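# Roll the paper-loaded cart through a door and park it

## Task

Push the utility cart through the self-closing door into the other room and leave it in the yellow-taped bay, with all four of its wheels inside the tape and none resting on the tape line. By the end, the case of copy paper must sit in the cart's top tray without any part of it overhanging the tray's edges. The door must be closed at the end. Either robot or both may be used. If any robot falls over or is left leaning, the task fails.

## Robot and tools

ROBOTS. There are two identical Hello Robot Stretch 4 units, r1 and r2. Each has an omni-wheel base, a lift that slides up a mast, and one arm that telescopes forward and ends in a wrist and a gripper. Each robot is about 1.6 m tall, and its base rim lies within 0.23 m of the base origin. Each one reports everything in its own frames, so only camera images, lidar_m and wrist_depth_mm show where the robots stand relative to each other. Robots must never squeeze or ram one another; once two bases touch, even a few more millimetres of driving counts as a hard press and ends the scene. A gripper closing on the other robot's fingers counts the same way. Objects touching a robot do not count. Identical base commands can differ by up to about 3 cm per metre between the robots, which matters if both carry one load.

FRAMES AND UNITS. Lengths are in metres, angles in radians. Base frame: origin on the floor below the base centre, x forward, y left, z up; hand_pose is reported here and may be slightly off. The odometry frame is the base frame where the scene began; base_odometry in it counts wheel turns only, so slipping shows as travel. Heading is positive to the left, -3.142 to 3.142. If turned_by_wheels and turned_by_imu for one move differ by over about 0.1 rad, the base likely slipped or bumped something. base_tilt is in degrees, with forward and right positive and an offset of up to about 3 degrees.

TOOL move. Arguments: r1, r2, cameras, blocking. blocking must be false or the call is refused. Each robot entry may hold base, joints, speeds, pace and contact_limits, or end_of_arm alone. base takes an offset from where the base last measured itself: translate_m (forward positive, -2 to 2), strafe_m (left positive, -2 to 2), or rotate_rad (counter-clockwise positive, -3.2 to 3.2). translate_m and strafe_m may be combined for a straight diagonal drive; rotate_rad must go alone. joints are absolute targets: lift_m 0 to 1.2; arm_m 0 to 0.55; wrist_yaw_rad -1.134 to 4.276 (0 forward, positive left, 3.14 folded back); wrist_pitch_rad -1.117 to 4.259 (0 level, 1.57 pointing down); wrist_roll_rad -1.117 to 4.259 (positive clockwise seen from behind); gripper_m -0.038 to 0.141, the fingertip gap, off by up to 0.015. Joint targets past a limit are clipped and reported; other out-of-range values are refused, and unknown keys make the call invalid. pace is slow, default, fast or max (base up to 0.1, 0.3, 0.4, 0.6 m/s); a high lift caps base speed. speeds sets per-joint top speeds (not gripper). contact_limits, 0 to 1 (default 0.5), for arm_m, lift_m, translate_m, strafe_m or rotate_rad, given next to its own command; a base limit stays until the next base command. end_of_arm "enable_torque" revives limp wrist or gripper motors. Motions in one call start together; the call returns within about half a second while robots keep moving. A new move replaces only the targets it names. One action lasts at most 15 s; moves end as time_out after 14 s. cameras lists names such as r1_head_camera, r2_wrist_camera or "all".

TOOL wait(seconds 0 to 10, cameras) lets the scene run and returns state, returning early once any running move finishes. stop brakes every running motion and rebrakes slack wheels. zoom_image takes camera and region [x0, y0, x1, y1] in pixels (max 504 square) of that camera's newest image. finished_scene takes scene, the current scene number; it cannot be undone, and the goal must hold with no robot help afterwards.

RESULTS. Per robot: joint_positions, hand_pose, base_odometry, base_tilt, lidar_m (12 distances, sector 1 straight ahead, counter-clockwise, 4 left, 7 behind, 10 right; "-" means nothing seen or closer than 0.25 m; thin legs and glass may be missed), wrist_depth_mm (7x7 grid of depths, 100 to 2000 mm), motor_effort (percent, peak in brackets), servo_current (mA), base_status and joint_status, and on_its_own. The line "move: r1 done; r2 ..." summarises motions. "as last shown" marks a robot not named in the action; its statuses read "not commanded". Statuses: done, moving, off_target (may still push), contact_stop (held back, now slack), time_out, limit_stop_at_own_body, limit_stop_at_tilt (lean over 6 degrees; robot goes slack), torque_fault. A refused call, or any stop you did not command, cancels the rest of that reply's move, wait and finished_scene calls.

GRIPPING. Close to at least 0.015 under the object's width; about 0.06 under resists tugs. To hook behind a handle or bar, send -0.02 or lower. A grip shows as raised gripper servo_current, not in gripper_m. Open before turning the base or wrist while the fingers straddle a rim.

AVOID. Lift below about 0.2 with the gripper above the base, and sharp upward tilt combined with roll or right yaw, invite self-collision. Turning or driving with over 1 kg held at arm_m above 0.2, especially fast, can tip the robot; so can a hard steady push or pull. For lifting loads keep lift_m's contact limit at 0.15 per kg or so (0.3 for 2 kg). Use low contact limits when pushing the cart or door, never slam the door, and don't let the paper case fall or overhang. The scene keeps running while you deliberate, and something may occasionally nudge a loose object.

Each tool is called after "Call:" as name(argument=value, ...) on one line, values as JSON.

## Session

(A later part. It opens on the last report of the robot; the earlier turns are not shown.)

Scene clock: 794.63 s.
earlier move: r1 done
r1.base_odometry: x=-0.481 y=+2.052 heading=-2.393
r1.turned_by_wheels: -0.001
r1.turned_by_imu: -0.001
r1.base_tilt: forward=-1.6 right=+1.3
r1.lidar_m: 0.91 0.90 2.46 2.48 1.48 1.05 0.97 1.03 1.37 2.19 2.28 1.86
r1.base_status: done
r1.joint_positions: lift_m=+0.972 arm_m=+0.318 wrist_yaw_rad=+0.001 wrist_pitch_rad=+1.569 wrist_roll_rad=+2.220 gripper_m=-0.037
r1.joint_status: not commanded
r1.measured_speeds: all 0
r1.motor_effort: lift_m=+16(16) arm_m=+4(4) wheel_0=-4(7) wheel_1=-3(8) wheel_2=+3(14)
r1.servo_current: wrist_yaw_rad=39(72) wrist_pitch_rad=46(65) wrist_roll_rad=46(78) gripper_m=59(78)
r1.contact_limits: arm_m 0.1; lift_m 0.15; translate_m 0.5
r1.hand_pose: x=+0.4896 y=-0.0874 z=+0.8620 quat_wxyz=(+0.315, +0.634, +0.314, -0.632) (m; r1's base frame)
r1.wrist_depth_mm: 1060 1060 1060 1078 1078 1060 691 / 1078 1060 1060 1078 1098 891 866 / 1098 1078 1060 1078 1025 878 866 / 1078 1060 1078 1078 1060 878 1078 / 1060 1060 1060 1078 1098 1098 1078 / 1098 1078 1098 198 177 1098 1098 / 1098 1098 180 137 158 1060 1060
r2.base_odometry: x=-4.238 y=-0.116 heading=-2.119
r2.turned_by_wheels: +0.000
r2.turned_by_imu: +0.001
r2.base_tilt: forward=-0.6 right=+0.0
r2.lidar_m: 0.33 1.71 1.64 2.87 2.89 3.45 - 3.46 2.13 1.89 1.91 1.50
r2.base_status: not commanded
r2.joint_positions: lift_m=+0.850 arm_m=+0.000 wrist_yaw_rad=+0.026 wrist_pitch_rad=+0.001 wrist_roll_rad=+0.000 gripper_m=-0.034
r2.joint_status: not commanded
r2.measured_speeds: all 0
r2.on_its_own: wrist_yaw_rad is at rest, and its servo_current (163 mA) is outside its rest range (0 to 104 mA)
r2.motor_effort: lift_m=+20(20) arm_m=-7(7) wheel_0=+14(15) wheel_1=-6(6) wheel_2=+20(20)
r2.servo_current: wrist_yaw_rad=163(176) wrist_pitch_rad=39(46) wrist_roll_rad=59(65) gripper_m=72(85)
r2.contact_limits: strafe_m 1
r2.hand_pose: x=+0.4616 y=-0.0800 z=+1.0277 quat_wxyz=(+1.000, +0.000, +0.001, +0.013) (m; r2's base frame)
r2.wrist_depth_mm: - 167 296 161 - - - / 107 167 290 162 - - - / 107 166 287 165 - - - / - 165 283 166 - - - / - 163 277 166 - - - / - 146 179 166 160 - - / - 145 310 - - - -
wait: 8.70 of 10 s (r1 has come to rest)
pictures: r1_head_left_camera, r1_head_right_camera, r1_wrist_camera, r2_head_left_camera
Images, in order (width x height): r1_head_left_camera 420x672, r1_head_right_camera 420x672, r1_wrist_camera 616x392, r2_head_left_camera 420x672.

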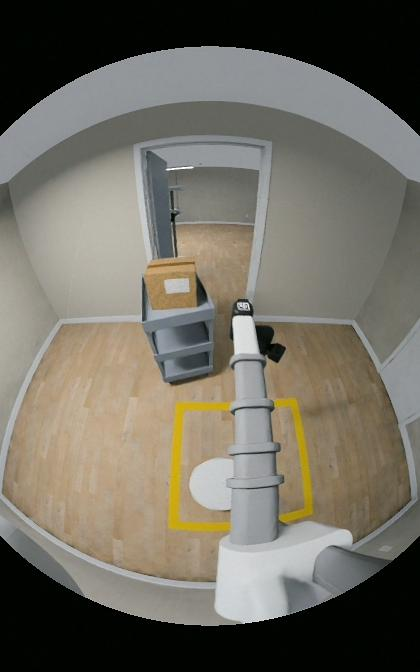

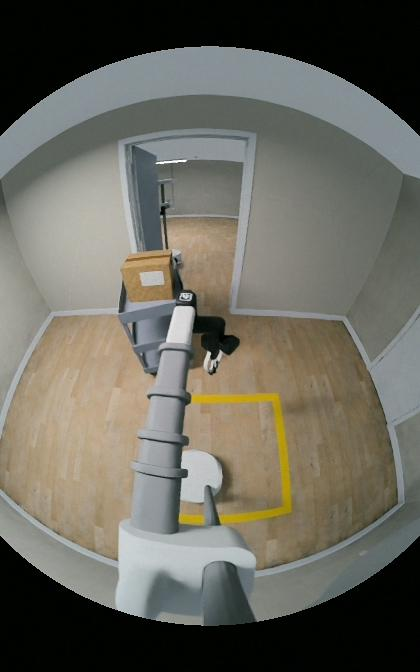

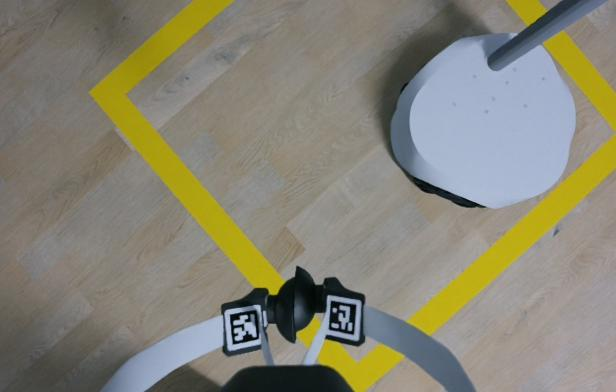

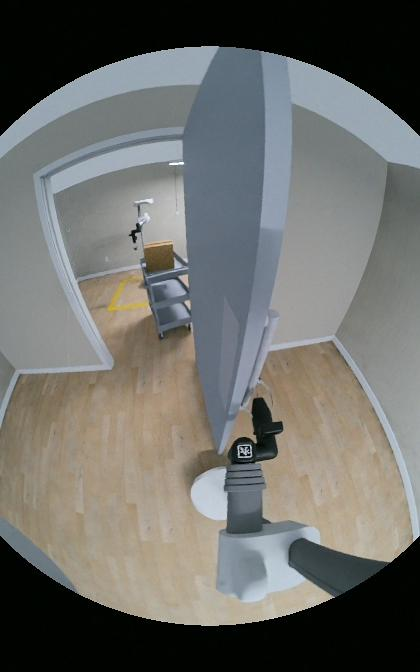

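Call:
move(r1={"joints":{"gripper_m":0.05,"lift_m":1.06,"wrist_roll_rad":1.57},"base":{"translate_m":0.22,"strafe_m":0.47}}, blocking=false)

Call:
wait(seconds=4.5, cameras=["r1_head_left_camera","r1_wrist_camera"])

Call:
wait(seconds=1.5, cameras=["r1_head_left_camera","r1_wrist_camera"])

Scene clock: 808.30 s.
move: r1 moving
r1.base_odometry: x=-0.471 y=+2.023 heading=-2.393
r1.turned_by_wheels: +0.000
r1.turned_by_imu: +0.000
r1.base_tilt: forward=-1.6 right=+1.3
r1.lidar_m: 0.90 0.89 2.44 2.46 1.50 1.06 0.98 1.01 1.41 2.22 2.31 1.86
r1.base_status: translate_m moving; strafe_m moving
r1.joint_positions: lift_m=+1.010 arm_m=+0.318 wrist_yaw_rad=+0.001 wrist_pitch_rad=+1.569 wrist_roll_rad=+1.673 gripper_m=-0.012
r1.joint_status: lift_m moving; wrist_roll_rad moving; gripper_m moving
r1.measured_speeds: translate_m=+0.052 strafe_m=+0.111 rotate_rad=+0.000 lift_m=+0.146 arm_m=+0.000 wrist_yaw_rad=+0.000 wrist_pitch_rad=+0.000 wrist_roll_rad=-1.271
r1.motor_effort: lift_m=+25(27) arm_m=+4(4) wheel_0=-8(9) wheel_1=+9(11) wheel_2=-4(5)
r1.servo_current: wrist_yaw_rad=33(65) wrist_pitch_rad=39(52) wrist_roll_rad=72(104) gripper_m=78(78)
r1.contact_limits: arm_m 0.1
r1.hand_pose: x=+0.4896 y=-0.0874 z=+0.8994 quat_wxyz=(+0.475, +0.525, +0.474, -0.524) (m; r1's base frame)
r1.wrist_depth_mm: 1098 1118 1098 1118 1118 1098 1098 / 1098 1098 1118 1078 1098 1118 1118 / 1098 1098 1118 1098 1118 1118 1098 / 1118 1118 1118 1118 1098 904 904 / 1078 1118 1118 1118 1098 904 904 / 1118 1118 1118 198 1138 1098 1118 / 1118 139 171 150 143 1118 1098
r2.base_odometry: x=-4.238 y=-0.116 heading=-2.119
r2.turned_by_wheels: +0.000
r2.turned_by_imu: +0.000
r2.base_tilt: forward=-0.6 right=+0.0
r2.lidar_m: 0.28 1.70 1.70 2.86 2.89 3.46 - 3.44 2.12 1.86 1.89 1.51
r2.base_status: not commanded
r2.joint_positions: lift_m=+0.850 arm_m=+0.000 wrist_yaw_rad=+0.026 wrist_pitch_rad=+0.001 wrist_roll_rad=+0.000 gripper_m=-0.034
r2.joint_status: not commanded
r2.measured_speeds: all 0
r2.motor_effort: lift_m=+20(20) arm_m=-7(7) wheel_0=+14(14) wheel_1=-6(6) wheel_2=+19(20)
r2.servo_current: wrist_yaw_rad=156(169) wrist_pitch_rad=46(46) wrist_roll_rad=39(46) gripper_m=78(78)
r2.contact_limits: strafe_m 1
r2.hand_pose: x=+0.4616 y=-0.0800 z=+1.0277 quat_wxyz=(+1.000, +0.000, +0.001, +0.013) (m; r2's base frame)
r2.wrist_depth_mm: - 167 294 161 - - - / 107 167 291 161 - - - / 107 166 286 165 - - - / - 165 283 166 - - - / - 162 277 166 - - - / - 145 179 167 160 - - / - 145 310 - - - -
pictures: none

Scene clock: 811.03 s.
earlier move: r1 done
r1.base_odometry: x=-0.323 y=+1.558 heading=-2.393
r1.turned_by_wheels: +0.000
r1.turned_by_imu: +0.003
r1.base_tilt: forward=-1.6 right=+1.3
r1.lidar_m: 0.57 1.62 2.11 2.03 1.83 1.28 1.21 1.28 1.72 2.67 2.30 0.69
r1.base_status: done
r1.joint_positions: lift_m=+1.060 arm_m=+0.318 wrist_yaw_rad=+0.001 wrist_pitch_rad=+1.569 wrist_roll_rad=+1.572 gripper_m=+0.050
r1.joint_status: all done
r1.measured_speeds: all 0
r1.motor_effort: lift_m=+24(27) arm_m=+4(4) wheel_0=-2(10) wheel_1=+1(11) wheel_2=+0(6)
r1.servo_current: wrist_yaw_rad=39(65) wrist_pitch_rad=39(52) wrist_roll_rad=46(104) gripper_m=39(85)
r1.contact_limits: arm_m 0.1
r1.hand_pose: x=+0.4896 y=-0.0874 z=+0.9494 quat_wxyz=(+0.501, +0.501, +0.499, -0.499) (m; r1's base frame)
r1.wrist_depth_mm: 362 1160 1160 1182 1160 1160 1160 / 351 691 1182 1160 1160 1160 1182 / 362 - 1160 1160 1138 1182 1160 / 377 355 1160 1160 1160 976 960 / 375 340 960 1160 1160 946 946 / 377 353 192 1182 190 931 1160 / 375 314 1182 166 1160 1182 1182
r2.base_odometry: x=-4.238 y=-0.116 heading=-2.119
r2.turned_by_wheels: +0.000
r2.turned_by_imu: +0.000
r2.base_tilt: forward=-0.7 right=+0.0
r2.lidar_m: 0.29 1.71 1.66 2.87 2.88 3.48 - 3.46 2.11 1.88 1.89 1.49
r2.base_status: not commanded
r2.joint_positions: lift_m=+0.850 arm_m=+0.000 wrist_yaw_rad=+0.026 wrist_pitch_rad=+0.001 wrist_roll_rad=+0.000 gripper_m=-0.034
r2.joint_status: not commanded
r2.measured_speeds: all 0
r2.on_its_own: wrist_yaw_rad is at rest, and its servo_current (163 mA) is outside its rest range (0 to 104 mA)
r2.motor_effort: lift_m=+20(20) arm_m=-7(7) wheel_0=+14(15) wheel_1=-6(6) wheel_2=+19(20)
r2.servo_current: wrist_yaw_rad=163(176) wrist_pitch_rad=39(52) wrist_roll_rad=52(59) gripper_m=78(85)
r2.contact_limits: strafe_m 1
r2.hand_pose: x=+0.4616 y=-0.0800 z=+1.0277 quat_wxyz=(+1.000, +0.000, +0.001, +0.013) (m; r2's base frame)
r2.wrist_depth_mm: - 167 294 161 - - - / 107 167 291 162 - - - / 107 166 287 165 - - - / - 165 283 165 - - - / - 162 277 166 - - - / - 146 179 167 160 - - / - 145 309 - - - -
wait: 2.73 of 4.5 s (r1 has come to rest)
pictures: r1_head_left_camera, r1_wrist_camera
Images, in order (width x height): r1_head_left_camera 420x672, r1_wrist_camera 616x392.

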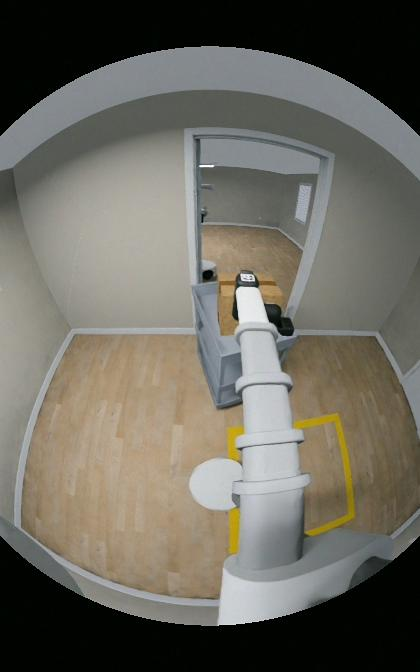

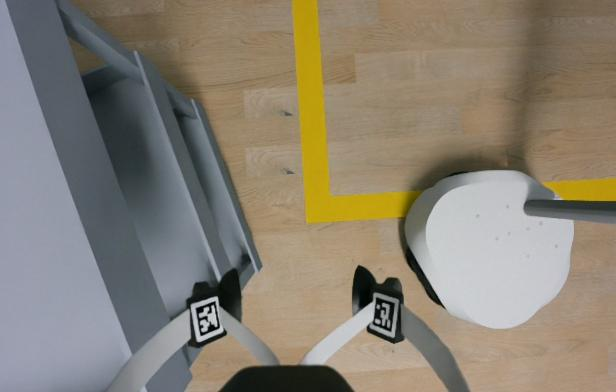

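Scene clock: 812.53 s.
r1.base_odometry: x=-0.323 y=+1.558 heading=-2.393
r1.turned_by_wheels: +0.000
r1.turned_by_imu: +0.000
r1.base_tilt: forward=-1.6 right=+1.3
r1.lidar_m: 0.56 1.60 2.11 2.04 1.82 1.30 1.21 1.28 1.71 2.67 2.33 0.69
r1.base_status: done
r1.joint_positions: lift_m=+1.060 arm_m=+0.318 wrist_yaw_rad=+0.001 wrist_pitch_rad=+1.569 wrist_roll_rad=+1.572 gripper_m=+0.050
r1.joint_status: all done
r1.measured_speeds: all 0
r1.motor_effort: lift_m=+24(27) arm_m=+4(4) wheel_0=-2(10) wheel_1=+0(11) wheel_2=+0(6)
r1.servo_current: wrist_yaw_rad=39(65) wrist_pitch_rad=39(52) wrist_roll_rad=39(104) gripper_m=39(85)
r1.contact_limits: arm_m 0.1
r1.hand_pose: x=+0.4896 y=-0.0874 z=+0.9494 quat_wxyz=(+0.501, +0.501, +0.499, -0.499) (m; r1's base frame)
r1.wrist_depth_mm: 364 1160 1160 1160 1160 1160 1160 / 353 683 1182 1160 1160 1160 1160 / 359 - 1160 1160 1138 1182 1160 / 373 353 1160 1160 1160 960 960 / 377 342 991 1182 1138 960 960 / 375 355 193 1160 191 946 1160 / 377 312 1160 166 1160 1182 1182
r2.base_odometry: x=-4.238 y=-0.116 heading=-2.119
r2.turned_by_wheels: +0.000
r2.turned_by_imu: +0.000
r2.base_tilt: forward=-0.6 right=+0.0
r2.lidar_m: 0.31 1.71 1.65 2.87 2.87 3.44 - 3.44 2.10 1.90 1.88 1.53
r2.base_status: not commanded
r2.joint_positions: lift_m=+0.850 arm_m=+0.000 wrist_yaw_rad=+0.026 wrist_pitch_rad=+0.001 wrist_roll_rad=+0.000 gripper_m=-0.034
r2.joint_status: not commanded
r2.measured_speeds: all 0
r2.on_its_own: wrist_yaw_rad is at rest, and its servo_current (163 mA) is outside its rest range (0 to 104 mA)
r2.motor_effort: lift_m=+20(20) arm_m=-7(7) wheel_0=+14(15) wheel_1=-6(6) wheel_2=+19(20)
r2.servo_current: wrist_yaw_rad=163(176) wrist_pitch_rad=46(52) wrist_roll_rad=52(59) gripper_m=78(85)
r2.contact_limits: strafe_m 1
r2.hand_pose: x=+0.4616 y=-0.0800 z=+1.0277 quat_wxyz=(+1.000, +0.000, +0.001, +0.013) (m; r2's base frame)
r2.wrist_depth_mm: - 167 296 161 - - - / 107 167 291 161 - - - / 107 166 286 165 - - - / - 165 282 166 - - - / - 162 277 166 - - - / - 145 179 167 161 - - / - 145 309 - - - -
wait: 1.50 s; at rest by 0.27 s
pictures: r1_head_left_camera, r1_wrist_camera
Images, in order (width x height): r1_head_left_camera 420x672, r1_wrist_camera 616x392.

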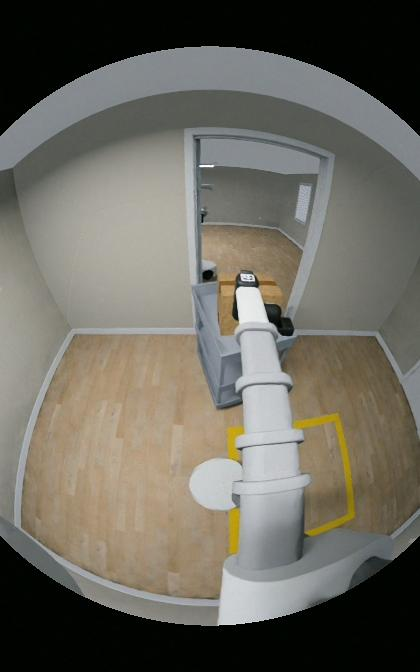

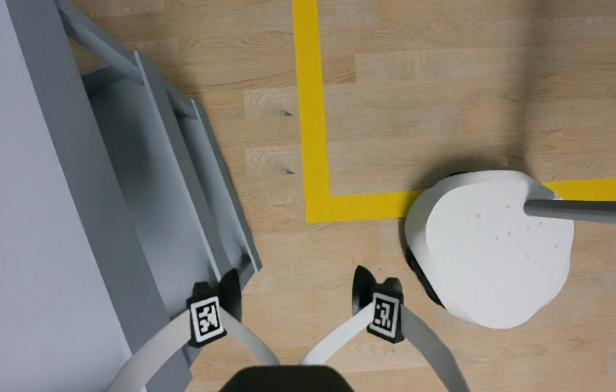

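Call:
move(r1={"joints":{"arm_m":0.438,"wrist_roll_rad":1.27},"base":{"translate_m":0.07,"strafe_m":-0.15}}, blocking=false)

Call:
wait(seconds=2.5, cameras=["r1_head_left_camera","r1_wrist_camera"])

Scene clock: 821.53 s.
move: r1 moving
r1.base_odometry: x=-0.352 y=+1.570 heading=-2.393
r1.turned_by_wheels: +0.000
r1.turned_by_imu: +0.000
r1.base_tilt: forward=-1.6 right=+1.3
r1.lidar_m: 0.56 1.60 2.15 2.07 1.84 1.29 1.22 1.28 1.74 2.62 2.34 0.70
r1.base_status: translate_m moving; strafe_m moving
r1.joint_positions: lift_m=+1.060 arm_m=+0.369 wrist_yaw_rad=+0.001 wrist_pitch_rad=+1.569 wrist_roll_rad=+1.273 gripper_m=+0.050
r1.joint_status: arm_m moving; wrist_roll_rad moving
r1.measured_speeds: translate_m=+0.052 strafe_m=-0.110 rotate_rad=+0.004 lift_m=+0.000 arm_m=+0.195 wrist_yaw_rad=+0.000 wrist_pitch_rad=+0.000 wrist_roll_rad=-0.051
r1.motor_effort: lift_m=+24(24) arm_m=+3(8) wheel_0=+9(11) wheel_1=-6(7) wheel_2=-4(6)
r1.servo_current: wrist_yaw_rad=46(59) wrist_pitch_rad=33(46) wrist_roll_rad=46(98) gripper_m=39(52)
r1.hand_pose: x=+0.5404 y=-0.0874 z=+0.9494 quat_wxyz=(+0.570, +0.420, +0.568, -0.419) (m; r1's base frame)
r1.wrist_depth_mm: 373 375 1160 1160 1160 1182 1160 / 375 375 1160 1138 1160 1160 1160 / 377 373 - 1160 1160 1138 1182 / 373 375 976 1160 1160 1182 1182 / 375 373 366 1138 1098 960 1160 / 377 375 195 1182 190 960 946 / 375 375 362 166 1182 960 1160
r2.base_odometry: x=-4.238 y=-0.116 heading=-2.119
r2.turned_by_wheels: +0.000
r2.turned_by_imu: +0.000
r2.base_tilt: forward=-0.7 right=+0.0
r2.lidar_m: 0.29 1.72 1.69 2.85 2.87 3.46 - 3.43 2.12 1.87 1.89 1.52
r2.base_status: not commanded
r2.joint_positions: lift_m=+0.850 arm_m=+0.000 wrist_yaw_rad=+0.026 wrist_pitch_rad=+0.001 wrist_roll_rad=+0.000 gripper_m=-0.034
r2.joint_status: not commanded
r2.measured_speeds: all 0
r2.motor_effort: lift_m=+20(20) arm_m=-7(7) wheel_0=+14(14) wheel_1=-6(6) wheel_2=+19(20)
r2.servo_current: wrist_yaw_rad=163(176) wrist_pitch_rad=39(46) wrist_roll_rad=46(52) gripper_m=78(85)
r2.contact_limits: strafe_m 1
r2.hand_pose: x=+0.4616 y=-0.0800 z=+1.0277 quat_wxyz=(+1.000, +0.000, +0.001, +0.013) (m; r2's base frame)
r2.wrist_depth_mm: - 167 294 161 - - - / 107 167 291 162 - - - / 107 167 286 165 - - - / - 165 283 166 - - - / - 163 277 165 - - - / - 146 179 167 161 - - / - 145 310 - - - -
pictures: none

Scene clock: 822.93 s.
earlier move: r1 done
r1.base_odometry: x=-0.476 y=+1.621 heading=-2.393
r1.turned_by_wheels: +0.000
r1.turned_by_imu: -0.001
r1.base_tilt: forward=-1.5 right=+1.3
r1.lidar_m: 0.54 0.54 2.05 2.18 1.93 1.38 1.28 1.36 1.80 2.51 2.21 0.67
r1.base_status: done
r1.joint_positions: lift_m=+1.060 arm_m=+0.438 wrist_yaw_rad=+0.001 wrist_pitch_rad=+1.569 wrist_roll_rad=+1.272 gripper_m=+0.050
r1.joint_status: all done
r1.measured_speeds: all 0
r1.motor_effort: lift_m=+24(24) arm_m=+4(8) wheel_0=-1(11) wheel_1=-1(8) wheel_2=-1(6)
r1.servo_current: wrist_yaw_rad=46(59) wrist_pitch_rad=39(46) wrist_roll_rad=52(98) gripper_m=39(52)
r1.hand_pose: x=+0.6096 y=-0.0874 z=+0.9494 quat_wxyz=(+0.570, +0.420, +0.569, -0.419) (m; r1's base frame)
r1.wrist_depth_mm: 1160 1138 1160 1182 1160 1182 1160 / 355 368 349 1138 1160 1182 1160 / 377 377 377 1138 1160 1160 1160 / 233 349 375 1160 1160 1160 1182 / 239 357 375 1160 1138 991 1138 / 249 375 196 1160 190 946 960 / 256 317 377 143 1182 960 960
r2.base_odometry: x=-4.238 y=-0.116 heading=-2.119
r2.turned_by_wheels: +0.000
r2.turned_by_imu: +0.000
r2.base_tilt: forward=-0.6 right=+0.0
r2.lidar_m: 0.30 1.71 1.67 2.88 2.89 3.47 - 3.41 2.14 1.87 1.88 1.50
r2.base_status: not commanded
r2.joint_positions: lift_m=+0.850 arm_m=+0.000 wrist_yaw_rad=+0.026 wrist_pitch_rad=+0.001 wrist_roll_rad=+0.000 gripper_m=-0.034
r2.joint_status: not commanded
r2.measured_speeds: all 0
r2.on_its_own: wrist_yaw_rad is at rest, and its servo_current (176 mA) is outside its rest range (0 to 104 mA)
r2.motor_effort: lift_m=+20(20) arm_m=-7(7) wheel_0=+14(14) wheel_1=-6(6) wheel_2=+19(20)
r2.servo_current: wrist_yaw_rad=176(176) wrist_pitch_rad=33(46) wrist_roll_rad=46(65) gripper_m=78(85)
r2.contact_limits: strafe_m 1
r2.hand_pose: x=+0.4616 y=-0.0800 z=+1.0277 quat_wxyz=(+1.000, +0.000, +0.001, +0.013) (m; r2's base frame)
r2.wrist_depth_mm: - 167 293 161 - - - / 107 167 293 162 - - - / 107 167 286 165 - - - / - 165 282 166 - - - / - 163 277 166 - - - / - 146 179 167 161 - - / - 145 310 - - - -
wait: 1.40 of 2.5 s (r1 has come to rest)
pictures: r1_head_left_camera, r1_wrist_camera
Images, in order (width x height): r1_head_left_camera 420x672, r1_wrist_camera 616x392.

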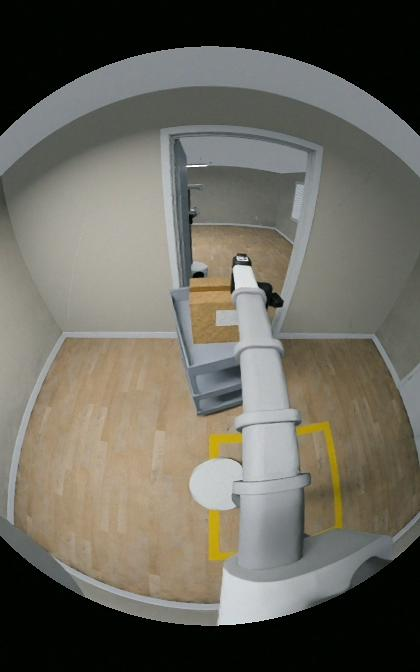

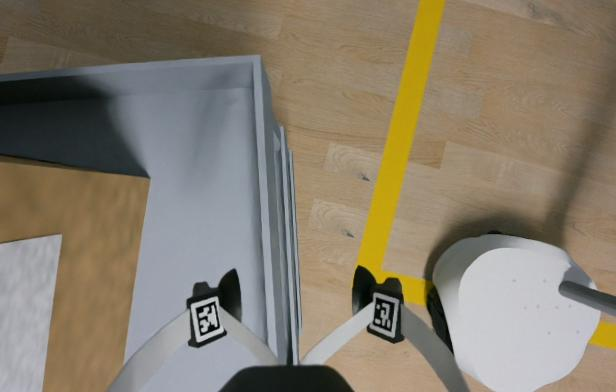

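Call:
move(r1={"joints":{"lift_m":0.972},"contact_limits":{"lift_m":0.15}}, blocking=false)

Call:
wait(seconds=1.5)

Call:
move(r1={"joints":{"gripper_m":-0.038}}, blocking=false)

Call:
wait(seconds=1.5)

Call:
move(r1={"base":{"translate_m":-0.45,"strafe_m":-0.2},"pace":"slow","contact_limits":{"translate_m":0.5}}, blocking=false)

Call:
wait(seconds=7, cameras=["r1_head_left_camera","r1_wrist_camera","r1_head_right_camera"])

Scene clock: 836.13 s.
move: r1 moving
r1.base_odometry: x=-0.476 y=+1.621 heading=-2.393
r1.turned_by_wheels: +0.000
r1.turned_by_imu: +0.000
r1.base_tilt: forward=-1.6 right=+1.3
r1.lidar_m: 0.55 0.55 2.06 2.16 1.91 1.35 1.28 1.31 1.80 2.51 2.20 0.68
r1.base_status: not commanded
r1.joint_positions: lift_m=+1.022 arm_m=+0.438 wrist_yaw_rad=+0.001 wrist_pitch_rad=+1.569 wrist_roll_rad=+1.272 gripper_m=+0.050
r1.joint_status: lift_m moving
r1.measured_speeds: translate_m=+0.000 strafe_m=+0.000 rotate_rad=+0.000 lift_m=-0.146 arm_m=+0.000 wrist_yaw_rad=+0.000 wrist_pitch_rad=+0.000 wrist_roll_rad=+0.000
r1.motor_effort: lift_m=+11(23) arm_m=+4(4) wheel_0=-1(1) wheel_1=-1(2) wheel_2=-1(2)
r1.servo_current: wrist_yaw_rad=46(59) wrist_pitch_rad=52(52) wrist_roll_rad=65(72) gripper_m=39(46)
r1.contact_limits: lift_m 0.15
r1.hand_pose: x=+0.6096 y=-0.0874 z=+0.9123 quat_wxyz=(+0.570, +0.420, +0.569, -0.419) (m; r1's base frame)
r1.wrist_depth_mm: 1160 1138 1138 1118 1138 1138 1138 / 327 343 330 1160 1160 1138 1138 / 343 345 343 1138 1138 1138 1098 / 233 343 345 1118 1138 1138 1160 / 239 343 343 1160 1118 991 1118 / 248 345 195 1138 190 917 917 / 256 315 345 143 1118 917 917
r2.base_odometry: x=-4.238 y=-0.116 heading=-2.119
r2.turned_by_wheels: +0.000
r2.turned_by_imu: +0.000
r2.base_tilt: forward=-0.6 right=+0.1
r2.lidar_m: 0.30 1.70 1.67 2.86 2.87 3.47 - 3.44 2.13 1.88 1.90 1.48
r2.base_status: not commanded
r2.joint_positions: lift_m=+0.850 arm_m=+0.000 wrist_yaw_rad=+0.026 wrist_pitch_rad=+0.001 wrist_roll_rad=+0.000 gripper_m=-0.034
r2.joint_status: not commanded
r2.measured_speeds: all 0
r2.motor_effort: lift_m=+20(20) arm_m=-7(7) wheel_0=+14(14) wheel_1=-6(6) wheel_2=+19(19)
r2.servo_current: wrist_yaw_rad=169(176) wrist_pitch_rad=39(46) wrist_roll_rad=52(52) gripper_m=78(85)
r2.contact_limits: strafe_m 1
r2.hand_pose: x=+0.4616 y=-0.0800 z=+1.0277 quat_wxyz=(+1.000, +0.000, +0.001, +0.013) (m; r2's base frame)
r2.wrist_depth_mm: - 167 294 161 - - - / 107 167 290 162 - - - / 107 166 287 165 - - - / - 165 285 166 - - - / - 162 277 166 - - - / - 146 178 167 161 - - / - 145 312 - - - -
pictures: none

Scene clock: 837.00 s.
earlier move: r1 done
r1.base_odometry: x=-0.476 y=+1.621 heading=-2.393
r1.turned_by_wheels: +0.000
r1.turned_by_imu: +0.000
r1.base_tilt: forward=-1.6 right=+1.3
r1.lidar_m: 0.55 0.55 2.05 2.18 1.92 1.34 1.28 1.30 1.81 2.49 2.25 0.70
r1.base_status: not commanded
r1.joint_positions: lift_m=+0.972 arm_m=+0.438 wrist_yaw_rad=+0.001 wrist_pitch_rad=+1.569 wrist_roll_rad=+1.272 gripper_m=+0.050
r1.joint_status: all done
r1.measured_speeds: all 0
r1.motor_effort: lift_m=+12(23) arm_m=+4(4) wheel_0=-1(1) wheel_1=-1(2) wheel_2=-2(2)
r1.servo_current: wrist_yaw_rad=59(59) wrist_pitch_rad=39(52) wrist_roll_rad=46(72) gripper_m=39(46)
r1.contact_limits: lift_m 0.15
r1.hand_pose: x=+0.6096 y=-0.0874 z=+0.8623 quat_wxyz=(+0.570, +0.420, +0.569, -0.419) (m; r1's base frame)
r1.wrist_depth_mm: 234 243 237 1078 1078 1078 1098 / 289 289 289 1060 1078 1060 1060 / 289 289 289 1078 1078 1060 1078 / 233 290 290 1060 1078 1060 1098 / 240 289 289 1098 1078 1025 891 / 246 290 195 1078 191 866 866 / 257 289 290 143 1078 866 878
r2.base_odometry: x=-4.238 y=-0.116 heading=-2.119
r2.turned_by_wheels: +0.000
r2.turned_by_imu: +0.000
r2.base_tilt: forward=-0.6 right=+0.0
r2.lidar_m: 0.31 1.71 1.66 2.88 2.88 3.46 - 3.41 2.12 1.85 1.89 1.51
r2.base_status: not commanded
r2.joint_positions: lift_m=+0.850 arm_m=+0.000 wrist_yaw_rad=+0.026 wrist_pitch_rad=+0.001 wrist_roll_rad=+0.000 gripper_m=-0.034
r2.joint_status: not commanded
r2.measured_speeds: all 0
r2.on_its_own: wrist_yaw_rad is at rest, and its servo_current (176 mA) is outside its rest range (0 to 104 mA)
r2.motor_effort: lift_m=+20(20) arm_m=-7(7) wheel_0=+14(14) wheel_1=-6(6) wheel_2=+19(20)
r2.servo_current: wrist_yaw_rad=176(176) wrist_pitch_rad=39(46) wrist_roll_rad=46(59) gripper_m=85(85)
r2.contact_limits: strafe_m 1
r2.hand_pose: x=+0.4616 y=-0.0800 z=+1.0277 quat_wxyz=(+1.000, +0.000, +0.001, +0.013) (m; r2's base frame)
r2.wrist_depth_mm: - 167 296 161 - - - / 107 167 291 162 - - - / 107 166 286 165 - - - / - 165 283 166 - - - / - 163 277 166 - - - / - 146 179 167 160 - - / - 145 310 - - - -
wait: 0.87 of 1.5 s (r1 has come to rest)
pictures: none

Scene clock: 837.50 s.
move: r1 moving
r1.base_odometry: x=-0.476 y=+1.621 heading=-2.393
r1.turned_by_wheels: +0.000
r1.turned_by_imu: +0.000
r1.base_tilt: forward=-1.6 right=+1.3
r1.lidar_m: 0.54 0.54 2.05 2.18 1.93 1.37 1.27 1.31 1.80 2.48 2.21 0.69
r1.base_status: not commanded
r1.joint_positions: lift_m=+0.972 arm_m=+0.438 wrist_yaw_rad=+0.001 wrist_pitch_rad=+1.569 wrist_roll_rad=+1.272 gripper_m=+0.031
r1.joint_status: gripper_m moving
r1.measured_speeds: translate_m=+0.000 strafe_m=+0.000 rotate_rad=+0.000 lift_m=+0.000 arm_m=+0.001 wrist_yaw_rad=+0.000 wrist_pitch_rad=+0.000 wrist_roll_rad=-0.001
r1.motor_effort: lift_m=+12(13) arm_m=+4(4) wheel_0=-1(1) wheel_1=-1(1) wheel_2=-2(2)
r1.servo_current: wrist_yaw_rad=46(59) wrist_pitch_rad=46(46) wrist_roll_rad=39(65) gripper_m=117(117)
r1.contact_limits: lift_m 0.15
r1.hand_pose: x=+0.6096 y=-0.0874 z=+0.8623 quat_wxyz=(+0.570, +0.420, +0.569, -0.419) (m; r1's base frame)
r1.wrist_depth_mm: 237 244 236 1078 1078 1078 1060 / 289 290 289 1060 1078 1098 1078 / 289 291 290 1078 1078 1078 1078 / 223 289 290 1078 1098 1060 1078 / 237 291 290 1098 1060 1025 1098 / 246 290 195 1078 189 866 866 / 255 290 291 160 1078 866 866
r2.base_odometry: x=-4.238 y=-0.116 heading=-2.119
r2.turned_by_wheels: +0.000
r2.turned_by_imu: +0.000
r2.base_tilt: forward=-0.6 right=+0.0
r2.lidar_m: 0.31 1.70 1.64 2.88 2.88 3.47 - 3.44 2.10 1.88 1.90 1.51
r2.base_status: not commanded
r2.joint_positions: lift_m=+0.850 arm_m=+0.000 wrist_yaw_rad=+0.026 wrist_pitch_rad=+0.001 wrist_roll_rad=+0.000 gripper_m=-0.034
r2.joint_status: not commanded
r2.measured_speeds: all 0
r2.motor_effort: lift_m=+20(20) arm_m=-7(7) wheel_0=+14(14) wheel_1=-6(6) wheel_2=+19(20)
r2.servo_current: wrist_yaw_rad=163(169) wrist_pitch_rad=46(46) wrist_roll_rad=39(59) gripper_m=78(85)
r2.contact_limits: strafe_m 1
r2.hand_pose: x=+0.4616 y=-0.0800 z=+1.0277 quat_wxyz=(+1.000, +0.000, +0.001, +0.013) (m; r2's base frame)
r2.wrist_depth_mm: - 167 296 161 - - - / 107 167 291 162 - - - / 107 166 286 165 - - - / - 165 283 166 - - - / - 162 277 167 - - - / - 146 178 167 161 - - / - 145 310 - - - -
pictures: none

Scene clock: 838.70 s.
earlier move: r1 done
r1.base_odometry: x=-0.476 y=+1.621 heading=-2.393
r1.turned_by_wheels: +0.000
r1.turned_by_imu: +0.000
r1.base_tilt: forward=-1.6 right=+1.3
r1.lidar_m: 0.52 0.52 2.06 2.19 1.91 1.34 1.28 1.31 1.79 2.50 2.21 0.64
r1.base_status: not commanded
r1.joint_positions: lift_m=+0.972 arm_m=+0.438 wrist_yaw_rad=+0.001 wrist_pitch_rad=+1.567 wrist_roll_rad=+1.271 gripper_m=-0.037
r1.joint_status: all done
r1.measured_speeds: all 0
r1.motor_effort: lift_m=+14(14) arm_m=-4(4) wheel_0=-1(2) wheel_1=-1(2) wheel_2=+2(3)
r1.servo_current: wrist_yaw_rad=52(65) wrist_pitch_rad=39(65) wrist_roll_rad=39(65) gripper_m=85(189)
r1.contact_limits: lift_m 0.15
r1.hand_pose: x=+0.6103 y=-0.0874 z=+0.8622 quat_wxyz=(+0.570, +0.420, +0.568, -0.419) (m; r1's base frame)
r1.wrist_depth_mm: 236 240 241 1060 1078 1098 1078 / 289 286 287 1098 1078 1078 1098 / 289 289 289 1078 1078 1060 1078 / 200 289 287 289 1060 1098 1078 / 202 289 289 289 1098 1042 1078 / 208 287 187 200 177 866 866 / 214 151 290 218 1078 878 878
r2.base_odometry: x=-4.238 y=-0.116 heading=-2.119
r2.turned_by_wheels: +0.000
r2.turned_by_imu: +0.000
r2.base_tilt: forward=-0.6 right=+0.0
r2.lidar_m: 0.30 1.70 1.66 2.85 2.89 3.48 - 3.44 2.12 1.87 1.89 1.51
r2.base_status: not commanded
r2.joint_positions: lift_m=+0.850 arm_m=+0.000 wrist_yaw_rad=+0.026 wrist_pitch_rad=+0.001 wrist_roll_rad=+0.000 gripper_m=-0.034
r2.joint_status: not commanded
r2.measured_speeds: all 0
r2.on_its_own: wrist_yaw_rad is at rest, and its servo_current (169 mA) is outside its rest range (0 to 104 mA)
r2.motor_effort: lift_m=+20(20) arm_m=-7(7) wheel_0=+14(14) wheel_1=-6(6) wheel_2=+20(20)
r2.servo_current: wrist_yaw_rad=169(176) wrist_pitch_rad=46(46) wrist_roll_rad=39(59) gripper_m=78(85)
r2.contact_limits: strafe_m 1
r2.hand_pose: x=+0.4616 y=-0.0800 z=+1.0277 quat_wxyz=(+1.000, +0.000, +0.001, +0.013) (m; r2's base frame)
r2.wrist_depth_mm: - 167 294 161 - - - / 108 167 290 161 - - - / 107 166 286 165 - - - / - 165 283 166 - - - / - 162 277 166 - - - / - 146 179 167 160 - - / - 145 310 - - - -
wait: 1.20 of 1.5 s (r1 has come to rest)
pictures: none

Scene clock: 839.20 s.
move: r1 moving
r1.base_odometry: x=-0.471 y=+1.633 heading=-2.393
r1.turned_by_wheels: +0.000
r1.turned_by_imu: +0.000
r1.base_tilt: forward=-1.5 right=+1.3
r1.lidar_m: 0.54 0.51 2.08 2.19 1.91 1.35 1.27 1.32 1.79 2.50 2.22 0.68
r1.base_status: translate_m moving; strafe_m moving
r1.joint_positions: lift_m=+0.972 arm_m=+0.438 wrist_yaw_rad=+0.001 wrist_pitch_rad=+1.564 wrist_roll_rad=+1.271 gripper_m=-0.037
r1.joint_status: not commanded
r1.measured_speeds: translate_m=-0.049 strafe_m=-0.022 rotate_rad=+0.003 lift_m=+0.000 arm_m=+0.000 wrist_yaw_rad=+0.000 wrist_pitch_rad=-0.027 wrist_roll_rad=+0.000
r1.motor_effort: lift_m=+14(14) arm_m=-4(4) wheel_0=-3(6) wheel_1=-4(7) wheel_2=+10(10)
r1.servo_current: wrist_yaw_rad=39(72) wrist_pitch_rad=46(46) wrist_roll_rad=39(65) gripper_m=78(85)
r1.contact_limits: lift_m 0.15; translate_m 0.5
r1.hand_pose: x=+0.6110 y=-0.0874 z=+0.8622 quat_wxyz=(+0.571, +0.421, +0.567, -0.418) (m; r1's base frame)
r1.wrist_depth_mm: 236 241 240 1078 1060 1078 1060 / 290 289 289 1078 1078 1060 1060 / 291 289 290 1060 1078 1078 1078 / 201 289 290 1078 1078 1078 1060 / 213 291 289 1078 1060 1078 1060 / 212 291 188 197 177 866 842 / 226 151 290 180 162 854 854
r2.base_odometry: x=-4.238 y=-0.116 heading=-2.119
r2.turned_by_wheels: +0.000
r2.turned_by_imu: +0.000
r2.base_tilt: forward=-0.6 right=+0.1
r2.lidar_m: 0.27 1.73 1.67 2.87 2.88 3.48 - 3.42 2.12 1.89 1.89 1.51
r2.base_status: not commanded
r2.joint_positions: lift_m=+0.850 arm_m=+0.000 wrist_yaw_rad=+0.026 wrist_pitch_rad=+0.001 wrist_roll_rad=+0.000 gripper_m=-0.034
r2.joint_status: not commanded
r2.measured_speeds: all 0
r2.motor_effort: lift_m=+20(20) arm_m=-7(7) wheel_0=+14(14) wheel_1=-6(6) wheel_2=+19(19)
r2.servo_current: wrist_yaw_rad=169(169) wrist_pitch_rad=39(46) wrist_roll_rad=39(59) gripper_m=78(78)
r2.contact_limits: strafe_m 1
r2.hand_pose: x=+0.4616 y=-0.0800 z=+1.0277 quat_wxyz=(+1.000, +0.000, +0.001, +0.013) (m; r2's base frame)
r2.wrist_depth_mm: - 167 294 161 - - - / 107 167 291 162 - - - / 107 166 287 165 - - - / - 165 282 165 - - - / - 163 276 166 - - - / - 145 178 167 160 - - / - 145 310 - - - -
pictures: none

Scene clock: 844.83 s.
earlier move: r1 done
r1.base_odometry: x=-0.283 y=+2.073 heading=-2.393
r1.turned_by_wheels: +0.000
r1.turned_by_imu: +0.001
r1.base_tilt: forward=-1.6 right=+1.3
r1.lidar_m: 0.41 0.42 2.51 2.38 1.24 0.88 0.81 0.84 1.20 2.34 2.41 0.72
r1.base_status: done
r1.joint_positions: lift_m=+0.972 arm_m=+0.438 wrist_yaw_rad=+0.002 wrist_pitch_rad=+1.568 wrist_roll_rad=+1.270 gripper_m=-0.037
r1.joint_status: not commanded
r1.measured_speeds: all 0
r1.motor_effort: lift_m=+14(14) arm_m=-4(4) wheel_0=-2(6) wheel_1=-2(8) wheel_2=+6(16)
r1.servo_current: wrist_yaw_rad=39(72) wrist_pitch_rad=39(78) wrist_roll_rad=46(72) gripper_m=72(85)
r1.contact_limits: lift_m 0.15; translate_m 0.5
r1.hand_pose: x=+0.6098 y=-0.0874 z=+0.8622 quat_wxyz=(+0.570, +0.420, +0.569, -0.419) (m; r1's base frame)
r1.wrist_depth_mm: 1060 1060 1078 1078 1078 1098 1078 / 1098 251 303 1078 1098 1078 1098 / 260 291 287 1098 1078 1098 1098 / 287 289 289 1078 1078 1078 1098 / 287 290 290 539 1098 1042 878 / 213 289 204 204 178 866 878 / 200 153 289 268 160 137 878
r2.base_odometry: x=-4.238 y=-0.116 heading=-2.119
r2.turned_by_wheels: +0.000
r2.turned_by_imu: +0.001
r2.base_tilt: forward=-0.6 right=+0.0
r2.lidar_m: 0.30 2.27 1.67 2.86 2.88 3.48 - 3.46 2.16 1.89 1.88 1.52
r2.base_status: not commanded
r2.joint_positions: lift_m=+0.850 arm_m=+0.000 wrist_yaw_rad=+0.026 wrist_pitch_rad=+0.001 wrist_roll_rad=+0.000 gripper_m=-0.034
r2.joint_status: not commanded
r2.measured_speeds: all 0
r2.on_its_own: wrist_yaw_rad is at rest, and its servo_current (156 mA) is outside its rest range (0 to 104 mA)
r2.motor_effort: lift_m=+20(20) arm_m=-7(7) wheel_0=+14(15) wheel_1=-6(7) wheel_2=+19(20)
r2.servo_current: wrist_yaw_rad=156(176) wrist_pitch_rad=33(46) wrist_roll_rad=52(59) gripper_m=78(85)
r2.contact_limits: strafe_m 1
r2.hand_pose: x=+0.4616 y=-0.0800 z=+1.0277 quat_wxyz=(+1.000, +0.000, +0.001, +0.013) (m; r2's base frame)
r2.wrist_depth_mm: - 167 294 161 - - - / 107 167 290 162 - - - / 107 166 285 165 - - - / - 165 283 166 - - - / - 163 278 166 - - - / - 146 179 167 161 - - / - 145 310 - - - -
wait: 5.63 of 7 s (r1 has come to rest)
pictures: r1_head_left_camera, r1_head_right_camera, r1_wrist_camera
Images, in order (width x height): r1_head_left_camera 420x672, r1_head_right_camera 420x672, r1_wrist_camera 616x392.

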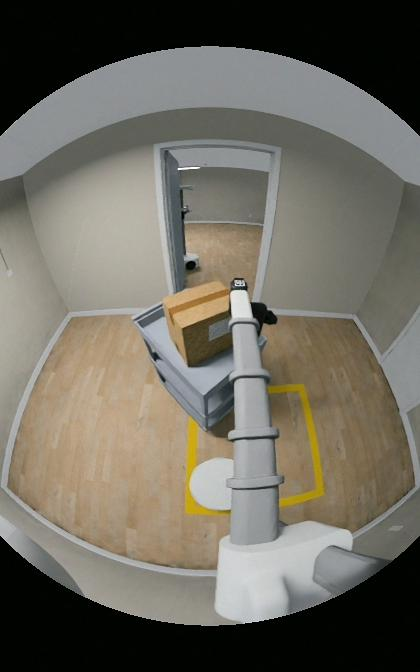

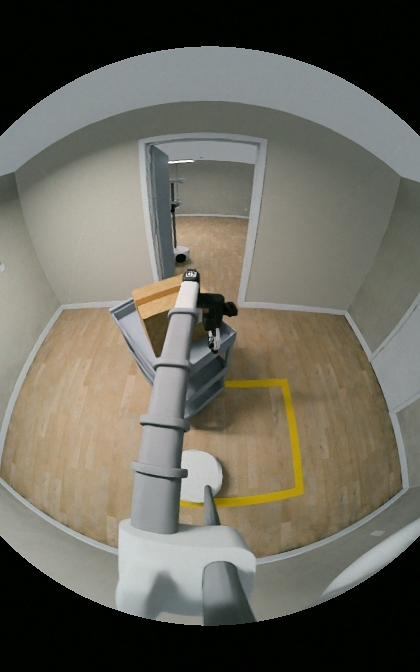

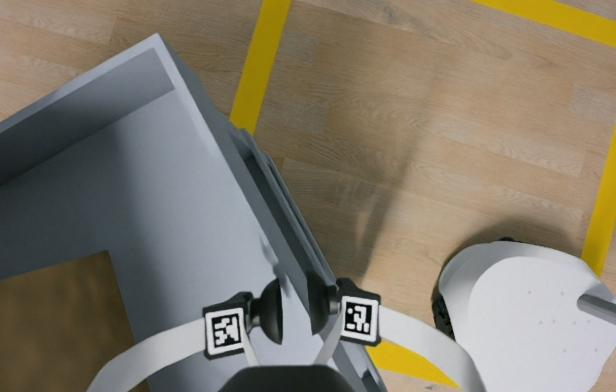

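Call:
move(r1={"base":{"translate_m":-0.25,"strafe_m":-0.27},"pace":"slow","contact_limits":{"translate_m":0.5}}, blocking=false)

Call:
wait(seconds=7, cameras=["r1_head_left_camera","r1_wrist_camera","r1_head_right_camera"])

Scene clock: 851.30 s.
move: r1 moving
r1.base_odometry: x=-0.283 y=+2.086 heading=-2.391
r1.turned_by_wheels: +0.002
r1.turned_by_imu: +0.001
r1.base_tilt: forward=-1.6 right=+1.3
r1.lidar_m: 0.39 0.42 2.48 2.38 1.21 0.87 0.82 0.85 1.18 2.31 2.38 0.75
r1.base_status: translate_m moving; strafe_m moving
r1.joint_positions: lift_m=+0.972 arm_m=+0.438 wrist_yaw_rad=+0.002 wrist_pitch_rad=+1.568 wrist_roll_rad=+1.270 gripper_m=-0.037
r1.joint_status: not commanded
r1.measured_speeds: translate_m=-0.033 strafe_m=-0.036 rotate_rad=+0.004 lift_m=+0.000 arm_m=+0.000 wrist_yaw_rad=+0.000 wrist_pitch_rad=+0.000 wrist_roll_rad=-0.001
r1.motor_effort: lift_m=+14(14) arm_m=-4(4) wheel_0=+10(10) wheel_1=-4(6) wheel_2=+10(10)
r1.servo_current: wrist_yaw_rad=59(65) wrist_pitch_rad=46(46) wrist_roll_rad=46(59) gripper_m=72(85)
r1.contact_limits: lift_m 0.15; translate_m 0.5
r1.hand_pose: x=+0.6098 y=-0.0874 z=+0.8622 quat_wxyz=(+0.570, +0.420, +0.569, -0.418) (m; r1's base frame)
r1.wrist_depth_mm: 1078 1078 1078 1078 1060 1078 1078 / 1078 247 1078 1098 1078 1078 1078 / 262 291 289 1078 1042 1078 1060 / 291 290 290 1060 1078 1078 1060 / 291 291 290 1098 1060 1025 878 / 216 291 204 199 181 866 878 / 206 155 291 220 156 878 878
r2.base_odometry: x=-4.238 y=-0.116 heading=-2.119
r2.turned_by_wheels: +0.000
r2.turned_by_imu: +0.000
r2.base_tilt: forward=-0.6 right=+0.0
r2.lidar_m: 0.29 2.28 1.66 2.86 2.89 3.45 - 3.45 2.13 1.88 1.89 1.51
r2.base_status: not commanded
r2.joint_positions: lift_m=+0.850 arm_m=+0.000 wrist_yaw_rad=+0.026 wrist_pitch_rad=+0.001 wrist_roll_rad=+0.000 gripper_m=-0.034
r2.joint_status: not commanded
r2.measured_speeds: all 0
r2.motor_effort: lift_m=+20(20) arm_m=-7(7) wheel_0=+14(14) wheel_1=-6(6) wheel_2=+19(20)
r2.servo_current: wrist_yaw_rad=163(163) wrist_pitch_rad=39(46) wrist_roll_rad=33(59) gripper_m=78(78)
r2.contact_limits: strafe_m 1
r2.hand_pose: x=+0.4616 y=-0.0800 z=+1.0277 quat_wxyz=(+1.000, +0.000, +0.001, +0.013) (m; r2's base frame)
r2.wrist_depth_mm: - 167 294 161 - - - / 107 167 290 161 - - - / 107 166 286 165 - - - / - 166 282 166 - - - / - 163 276 166 - - - / - 145 179 167 160 - - / - 145 310 - - - -
pictures: none

Scene clock: 855.73 s.
earlier move: r1 done
r1.base_odometry: x=-0.284 y=+2.441 heading=-2.392
r1.turned_by_wheels: -0.001
r1.turned_by_imu: +0.001
r1.base_tilt: forward=-1.6 right=+1.3
r1.lidar_m: 0.32 0.38 0.75 2.62 0.85 0.61 0.57 0.60 0.82 2.06 2.12 2.33
r1.base_status: done
r1.joint_positions: lift_m=+0.972 arm_m=+0.438 wrist_yaw_rad=+0.002 wrist_pitch_rad=+1.568 wrist_roll_rad=+1.270 gripper_m=-0.037
r1.joint_status: not commanded
r1.measured_speeds: all 0
r1.motor_effort: lift_m=+14(14) arm_m=+3(4) wheel_0=+4(21) wheel_1=-1(6) wheel_2=+4(20)
r1.servo_current: wrist_yaw_rad=39(72) wrist_pitch_rad=33(52) wrist_roll_rad=52(78) gripper_m=78(85)
r1.contact_limits: lift_m 0.15; translate_m 0.5
r1.hand_pose: x=+0.6099 y=-0.0874 z=+0.8622 quat_wxyz=(+0.570, +0.420, +0.569, -0.418) (m; r1's base frame)
r1.wrist_depth_mm: 1078 1098 1060 1098 1078 1060 1078 / 1060 1078 1098 1098 1078 1078 1078 / 1098 278 1078 1098 1060 1078 1098 / 250 291 298 1078 1098 1078 1098 / 289 293 293 286 1078 1042 1098 / 291 291 291 222 178 866 878 / 291 154 291 293 240 138 866
r2.base_odometry: x=-4.238 y=-0.116 heading=-2.119
r2.turned_by_wheels: +0.000
r2.turned_by_imu: +0.001
r2.base_tilt: forward=-0.6 right=+0.0
r2.lidar_m: 0.31 2.70 1.67 2.87 2.88 3.45 - 3.42 2.13 1.87 1.89 1.50
r2.base_status: not commanded
r2.joint_positions: lift_m=+0.850 arm_m=+0.000 wrist_yaw_rad=+0.026 wrist_pitch_rad=+0.001 wrist_roll_rad=+0.000 gripper_m=-0.034
r2.joint_status: not commanded
r2.measured_speeds: all 0
r2.on_its_own: wrist_yaw_rad is at rest, and its servo_current (156 mA) is outside its rest range (0 to 104 mA)
r2.motor_effort: lift_m=+20(20) arm_m=-7(7) wheel_0=+14(14) wheel_1=-6(6) wheel_2=+19(20)
r2.servo_current: wrist_yaw_rad=156(176) wrist_pitch_rad=39(46) wrist_roll_rad=52(59) gripper_m=72(85)
r2.contact_limits: strafe_m 1
r2.hand_pose: x=+0.4616 y=-0.0800 z=+1.0277 quat_wxyz=(+1.000, +0.000, +0.001, +0.013) (m; r2's base frame)
r2.wrist_depth_mm: - 167 294 162 - - - / 107 167 291 162 - - - / 107 166 287 165 - - - / - 165 283 166 - - - / - 163 274 166 - - - / - 145 179 167 161 - - / - 145 310 - - - -
wait: 4.43 of 7 s (r1 has come to rest)
pictures: r1_head_left_camera, r1_head_right_camera, r1_wrist_camera
Images, in order (width x height): r1_head_left_camera 420x672, r1_head_right_camera 420x672, r1_wrist_camera 616x392.

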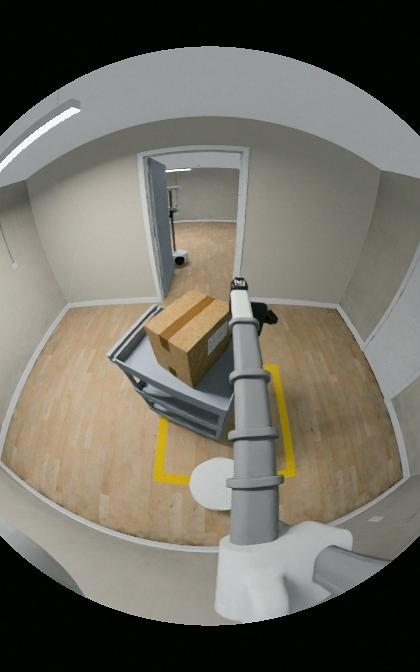

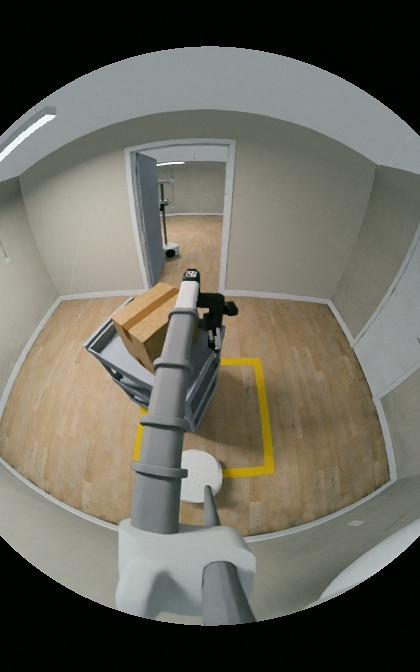

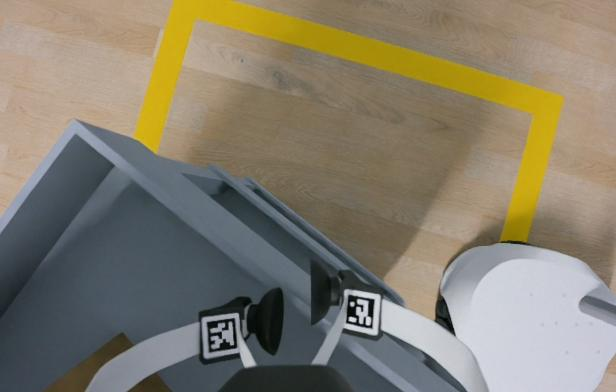

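Call:
move(r1={"base":{"translate_m":-0.14,"strafe_m":-0.21},"pace":"slow","contact_limits":{"strafe_m":0.5}}, blocking=false)

Call:
wait(seconds=7, cameras=["r1_head_left_camera","r1_wrist_camera","r1_head_right_camera"])

Scene clock: 865.60 s.
move: r1 moving
r1.base_odometry: x=-0.286 y=+2.454 heading=-2.391
r1.turned_by_wheels: +0.001
r1.turned_by_imu: +0.001
r1.base_tilt: forward=-1.6 right=+1.3
r1.lidar_m: 0.32 0.38 0.77 2.58 0.84 0.61 0.56 0.59 0.82 2.04 2.13 2.31
r1.base_status: translate_m moving; strafe_m moving
r1.joint_positions: lift_m=+0.972 arm_m=+0.438 wrist_yaw_rad=+0.002 wrist_pitch_rad=+1.568 wrist_roll_rad=+1.270 gripper_m=-0.037
r1.joint_status: not commanded
r1.measured_speeds: translate_m=-0.027 strafe_m=-0.041 rotate_rad=+0.007 lift_m=+0.000 arm_m=+0.000 wrist_yaw_rad=+0.000 wrist_pitch_rad=+0.000 wrist_roll_rad=+0.000
r1.motor_effort: lift_m=+14(14) arm_m=+4(4) wheel_0=+10(11) wheel_1=-4(7) wheel_2=+6(8)
r1.servo_current: wrist_yaw_rad=52(72) wrist_pitch_rad=39(46) wrist_roll_rad=59(65) gripper_m=72(78)
r1.contact_limits: lift_m 0.15; strafe_m 0.5
r1.hand_pose: x=+0.6099 y=-0.0874 z=+0.8622 quat_wxyz=(+0.570, +0.420, +0.569, -0.418) (m; r1's base frame)
r1.wrist_depth_mm: 1078 1078 1078 1078 1078 1078 1060 / 1060 1078 1098 1098 1078 1060 1098 / 1098 309 1078 1078 1060 1078 1078 / 248 293 375 1078 1078 1078 1078 / 291 293 283 310 1060 1042 1060 / 293 294 291 202 177 866 854 / 293 157 180 291 228 132 866
r2.base_odometry: x=-4.238 y=-0.116 heading=-2.119
r2.turned_by_wheels: +0.000
r2.turned_by_imu: +0.000
r2.base_tilt: forward=-0.6 right=+0.0
r2.lidar_m: 0.31 2.70 1.67 2.87 2.86 3.47 - 3.45 2.11 1.86 1.88 1.51
r2.base_status: not commanded
r2.joint_positions: lift_m=+0.850 arm_m=+0.000 wrist_yaw_rad=+0.026 wrist_pitch_rad=+0.001 wrist_roll_rad=+0.000 gripper_m=-0.034
r2.joint_status: not commanded
r2.measured_speeds: all 0
r2.motor_effort: lift_m=+20(20) arm_m=-7(7) wheel_0=+14(14) wheel_1=-6(6) wheel_2=+19(20)
r2.servo_current: wrist_yaw_rad=163(169) wrist_pitch_rad=39(46) wrist_roll_rad=39(52) gripper_m=78(78)
r2.contact_limits: strafe_m 1
r2.hand_pose: x=+0.4616 y=-0.0800 z=+1.0277 quat_wxyz=(+1.000, +0.000, +0.001, +0.013) (m; r2's base frame)
r2.wrist_depth_mm: - 167 294 161 - - - / 107 167 290 162 - - - / 107 166 286 165 - - - / - 165 285 165 - - - / - 163 277 166 - - - / - 146 179 167 161 - - / - 145 309 - - - -
pictures: none

Scene clock: 868.90 s.
earlier move: r1 done
r1.base_odometry: x=-0.325 y=+2.690 heading=-2.392
r1.turned_by_wheels: -0.001
r1.turned_by_imu: -0.003
r1.base_tilt: forward=-1.6 right=+1.3
r1.lidar_m: 0.61 0.53 0.90 2.04 0.64 0.46 0.43 0.46 0.63 1.57 1.95 2.47
r1.base_status: done
r1.joint_positions: lift_m=+0.972 arm_m=+0.438 wrist_yaw_rad=+0.002 wrist_pitch_rad=+1.569 wrist_roll_rad=+1.270 gripper_m=-0.037
r1.joint_status: not commanded
r1.measured_speeds: all 0
r1.motor_effort: lift_m=+15(15) arm_m=-4(4) wheel_0=+3(11) wheel_1=-3(8) wheel_2=+2(10)
r1.servo_current: wrist_yaw_rad=33(72) wrist_pitch_rad=39(46) wrist_roll_rad=59(65) gripper_m=65(78)
r1.contact_limits: lift_m 0.15; strafe_m 0.5
r1.hand_pose: x=+0.6096 y=-0.0874 z=+0.8621 quat_wxyz=(+0.570, +0.420, +0.569, -0.419) (m; r1's base frame)
r1.wrist_depth_mm: 1078 1078 1060 1078 1078 1042 1078 / 1060 1078 1078 1078 1060 1078 1060 / 1060 1078 1060 1060 1078 1060 1078 / 1078 1098 1060 1078 1060 1078 1078 / 1078 1078 1078 1098 1098 931 878 / 517 - 182 195 1078 866 878 / - 143 165 177 156 866 878
r2.base_odometry: x=-4.238 y=-0.116 heading=-2.119
r2.turned_by_wheels: +0.000
r2.turned_by_imu: +0.000
r2.base_tilt: forward=-0.6 right=+0.0
r2.lidar_m: 0.30 2.74 1.66 2.85 2.89 3.51 - 3.45 2.10 1.87 1.88 1.51
r2.base_status: not commanded
r2.joint_positions: lift_m=+0.850 arm_m=+0.000 wrist_yaw_rad=+0.026 wrist_pitch_rad=+0.001 wrist_roll_rad=+0.000 gripper_m=-0.034
r2.joint_status: not commanded
r2.measured_speeds: all 0
r2.on_its_own: wrist_yaw_rad is at rest, and its servo_current (163 mA) is outside its rest range (0 to 104 mA)
r2.motor_effort: lift_m=+20(20) arm_m=-7(7) wheel_0=+14(14) wheel_1=-6(6) wheel_2=+19(20)
r2.servo_current: wrist_yaw_rad=163(176) wrist_pitch_rad=39(46) wrist_roll_rad=46(59) gripper_m=78(85)
r2.contact_limits: strafe_m 1
r2.hand_pose: x=+0.4616 y=-0.0800 z=+1.0277 quat_wxyz=(+1.000, +0.000, +0.001, +0.013) (m; r2's base frame)
r2.wrist_depth_mm: - 167 294 161 - - - / 107 167 291 161 - - - / 107 166 286 165 - - - / - 165 283 165 - - - / - 163 277 166 - - - / - 146 178 166 161 - - / - 145 310 - - - -
wait: 3.30 of 7 s (r1 has come to rest)
pictures: r1_head_left_camera, r1_head_right_camera, r1_wrist_camera
Images, in order (width x height): r1_head_left_camera 420x672, r1_head_right_camera 420x672, r1_wrist_camera 616x392.

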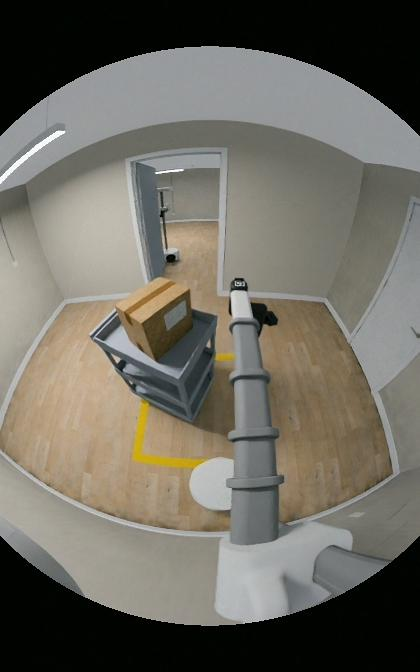

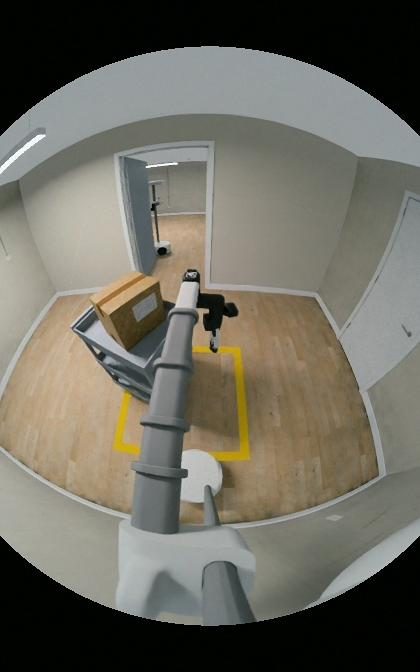

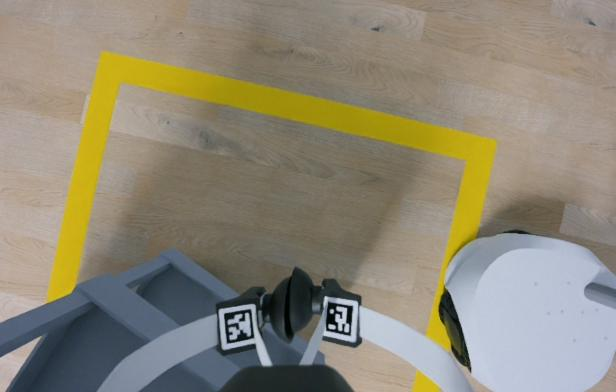

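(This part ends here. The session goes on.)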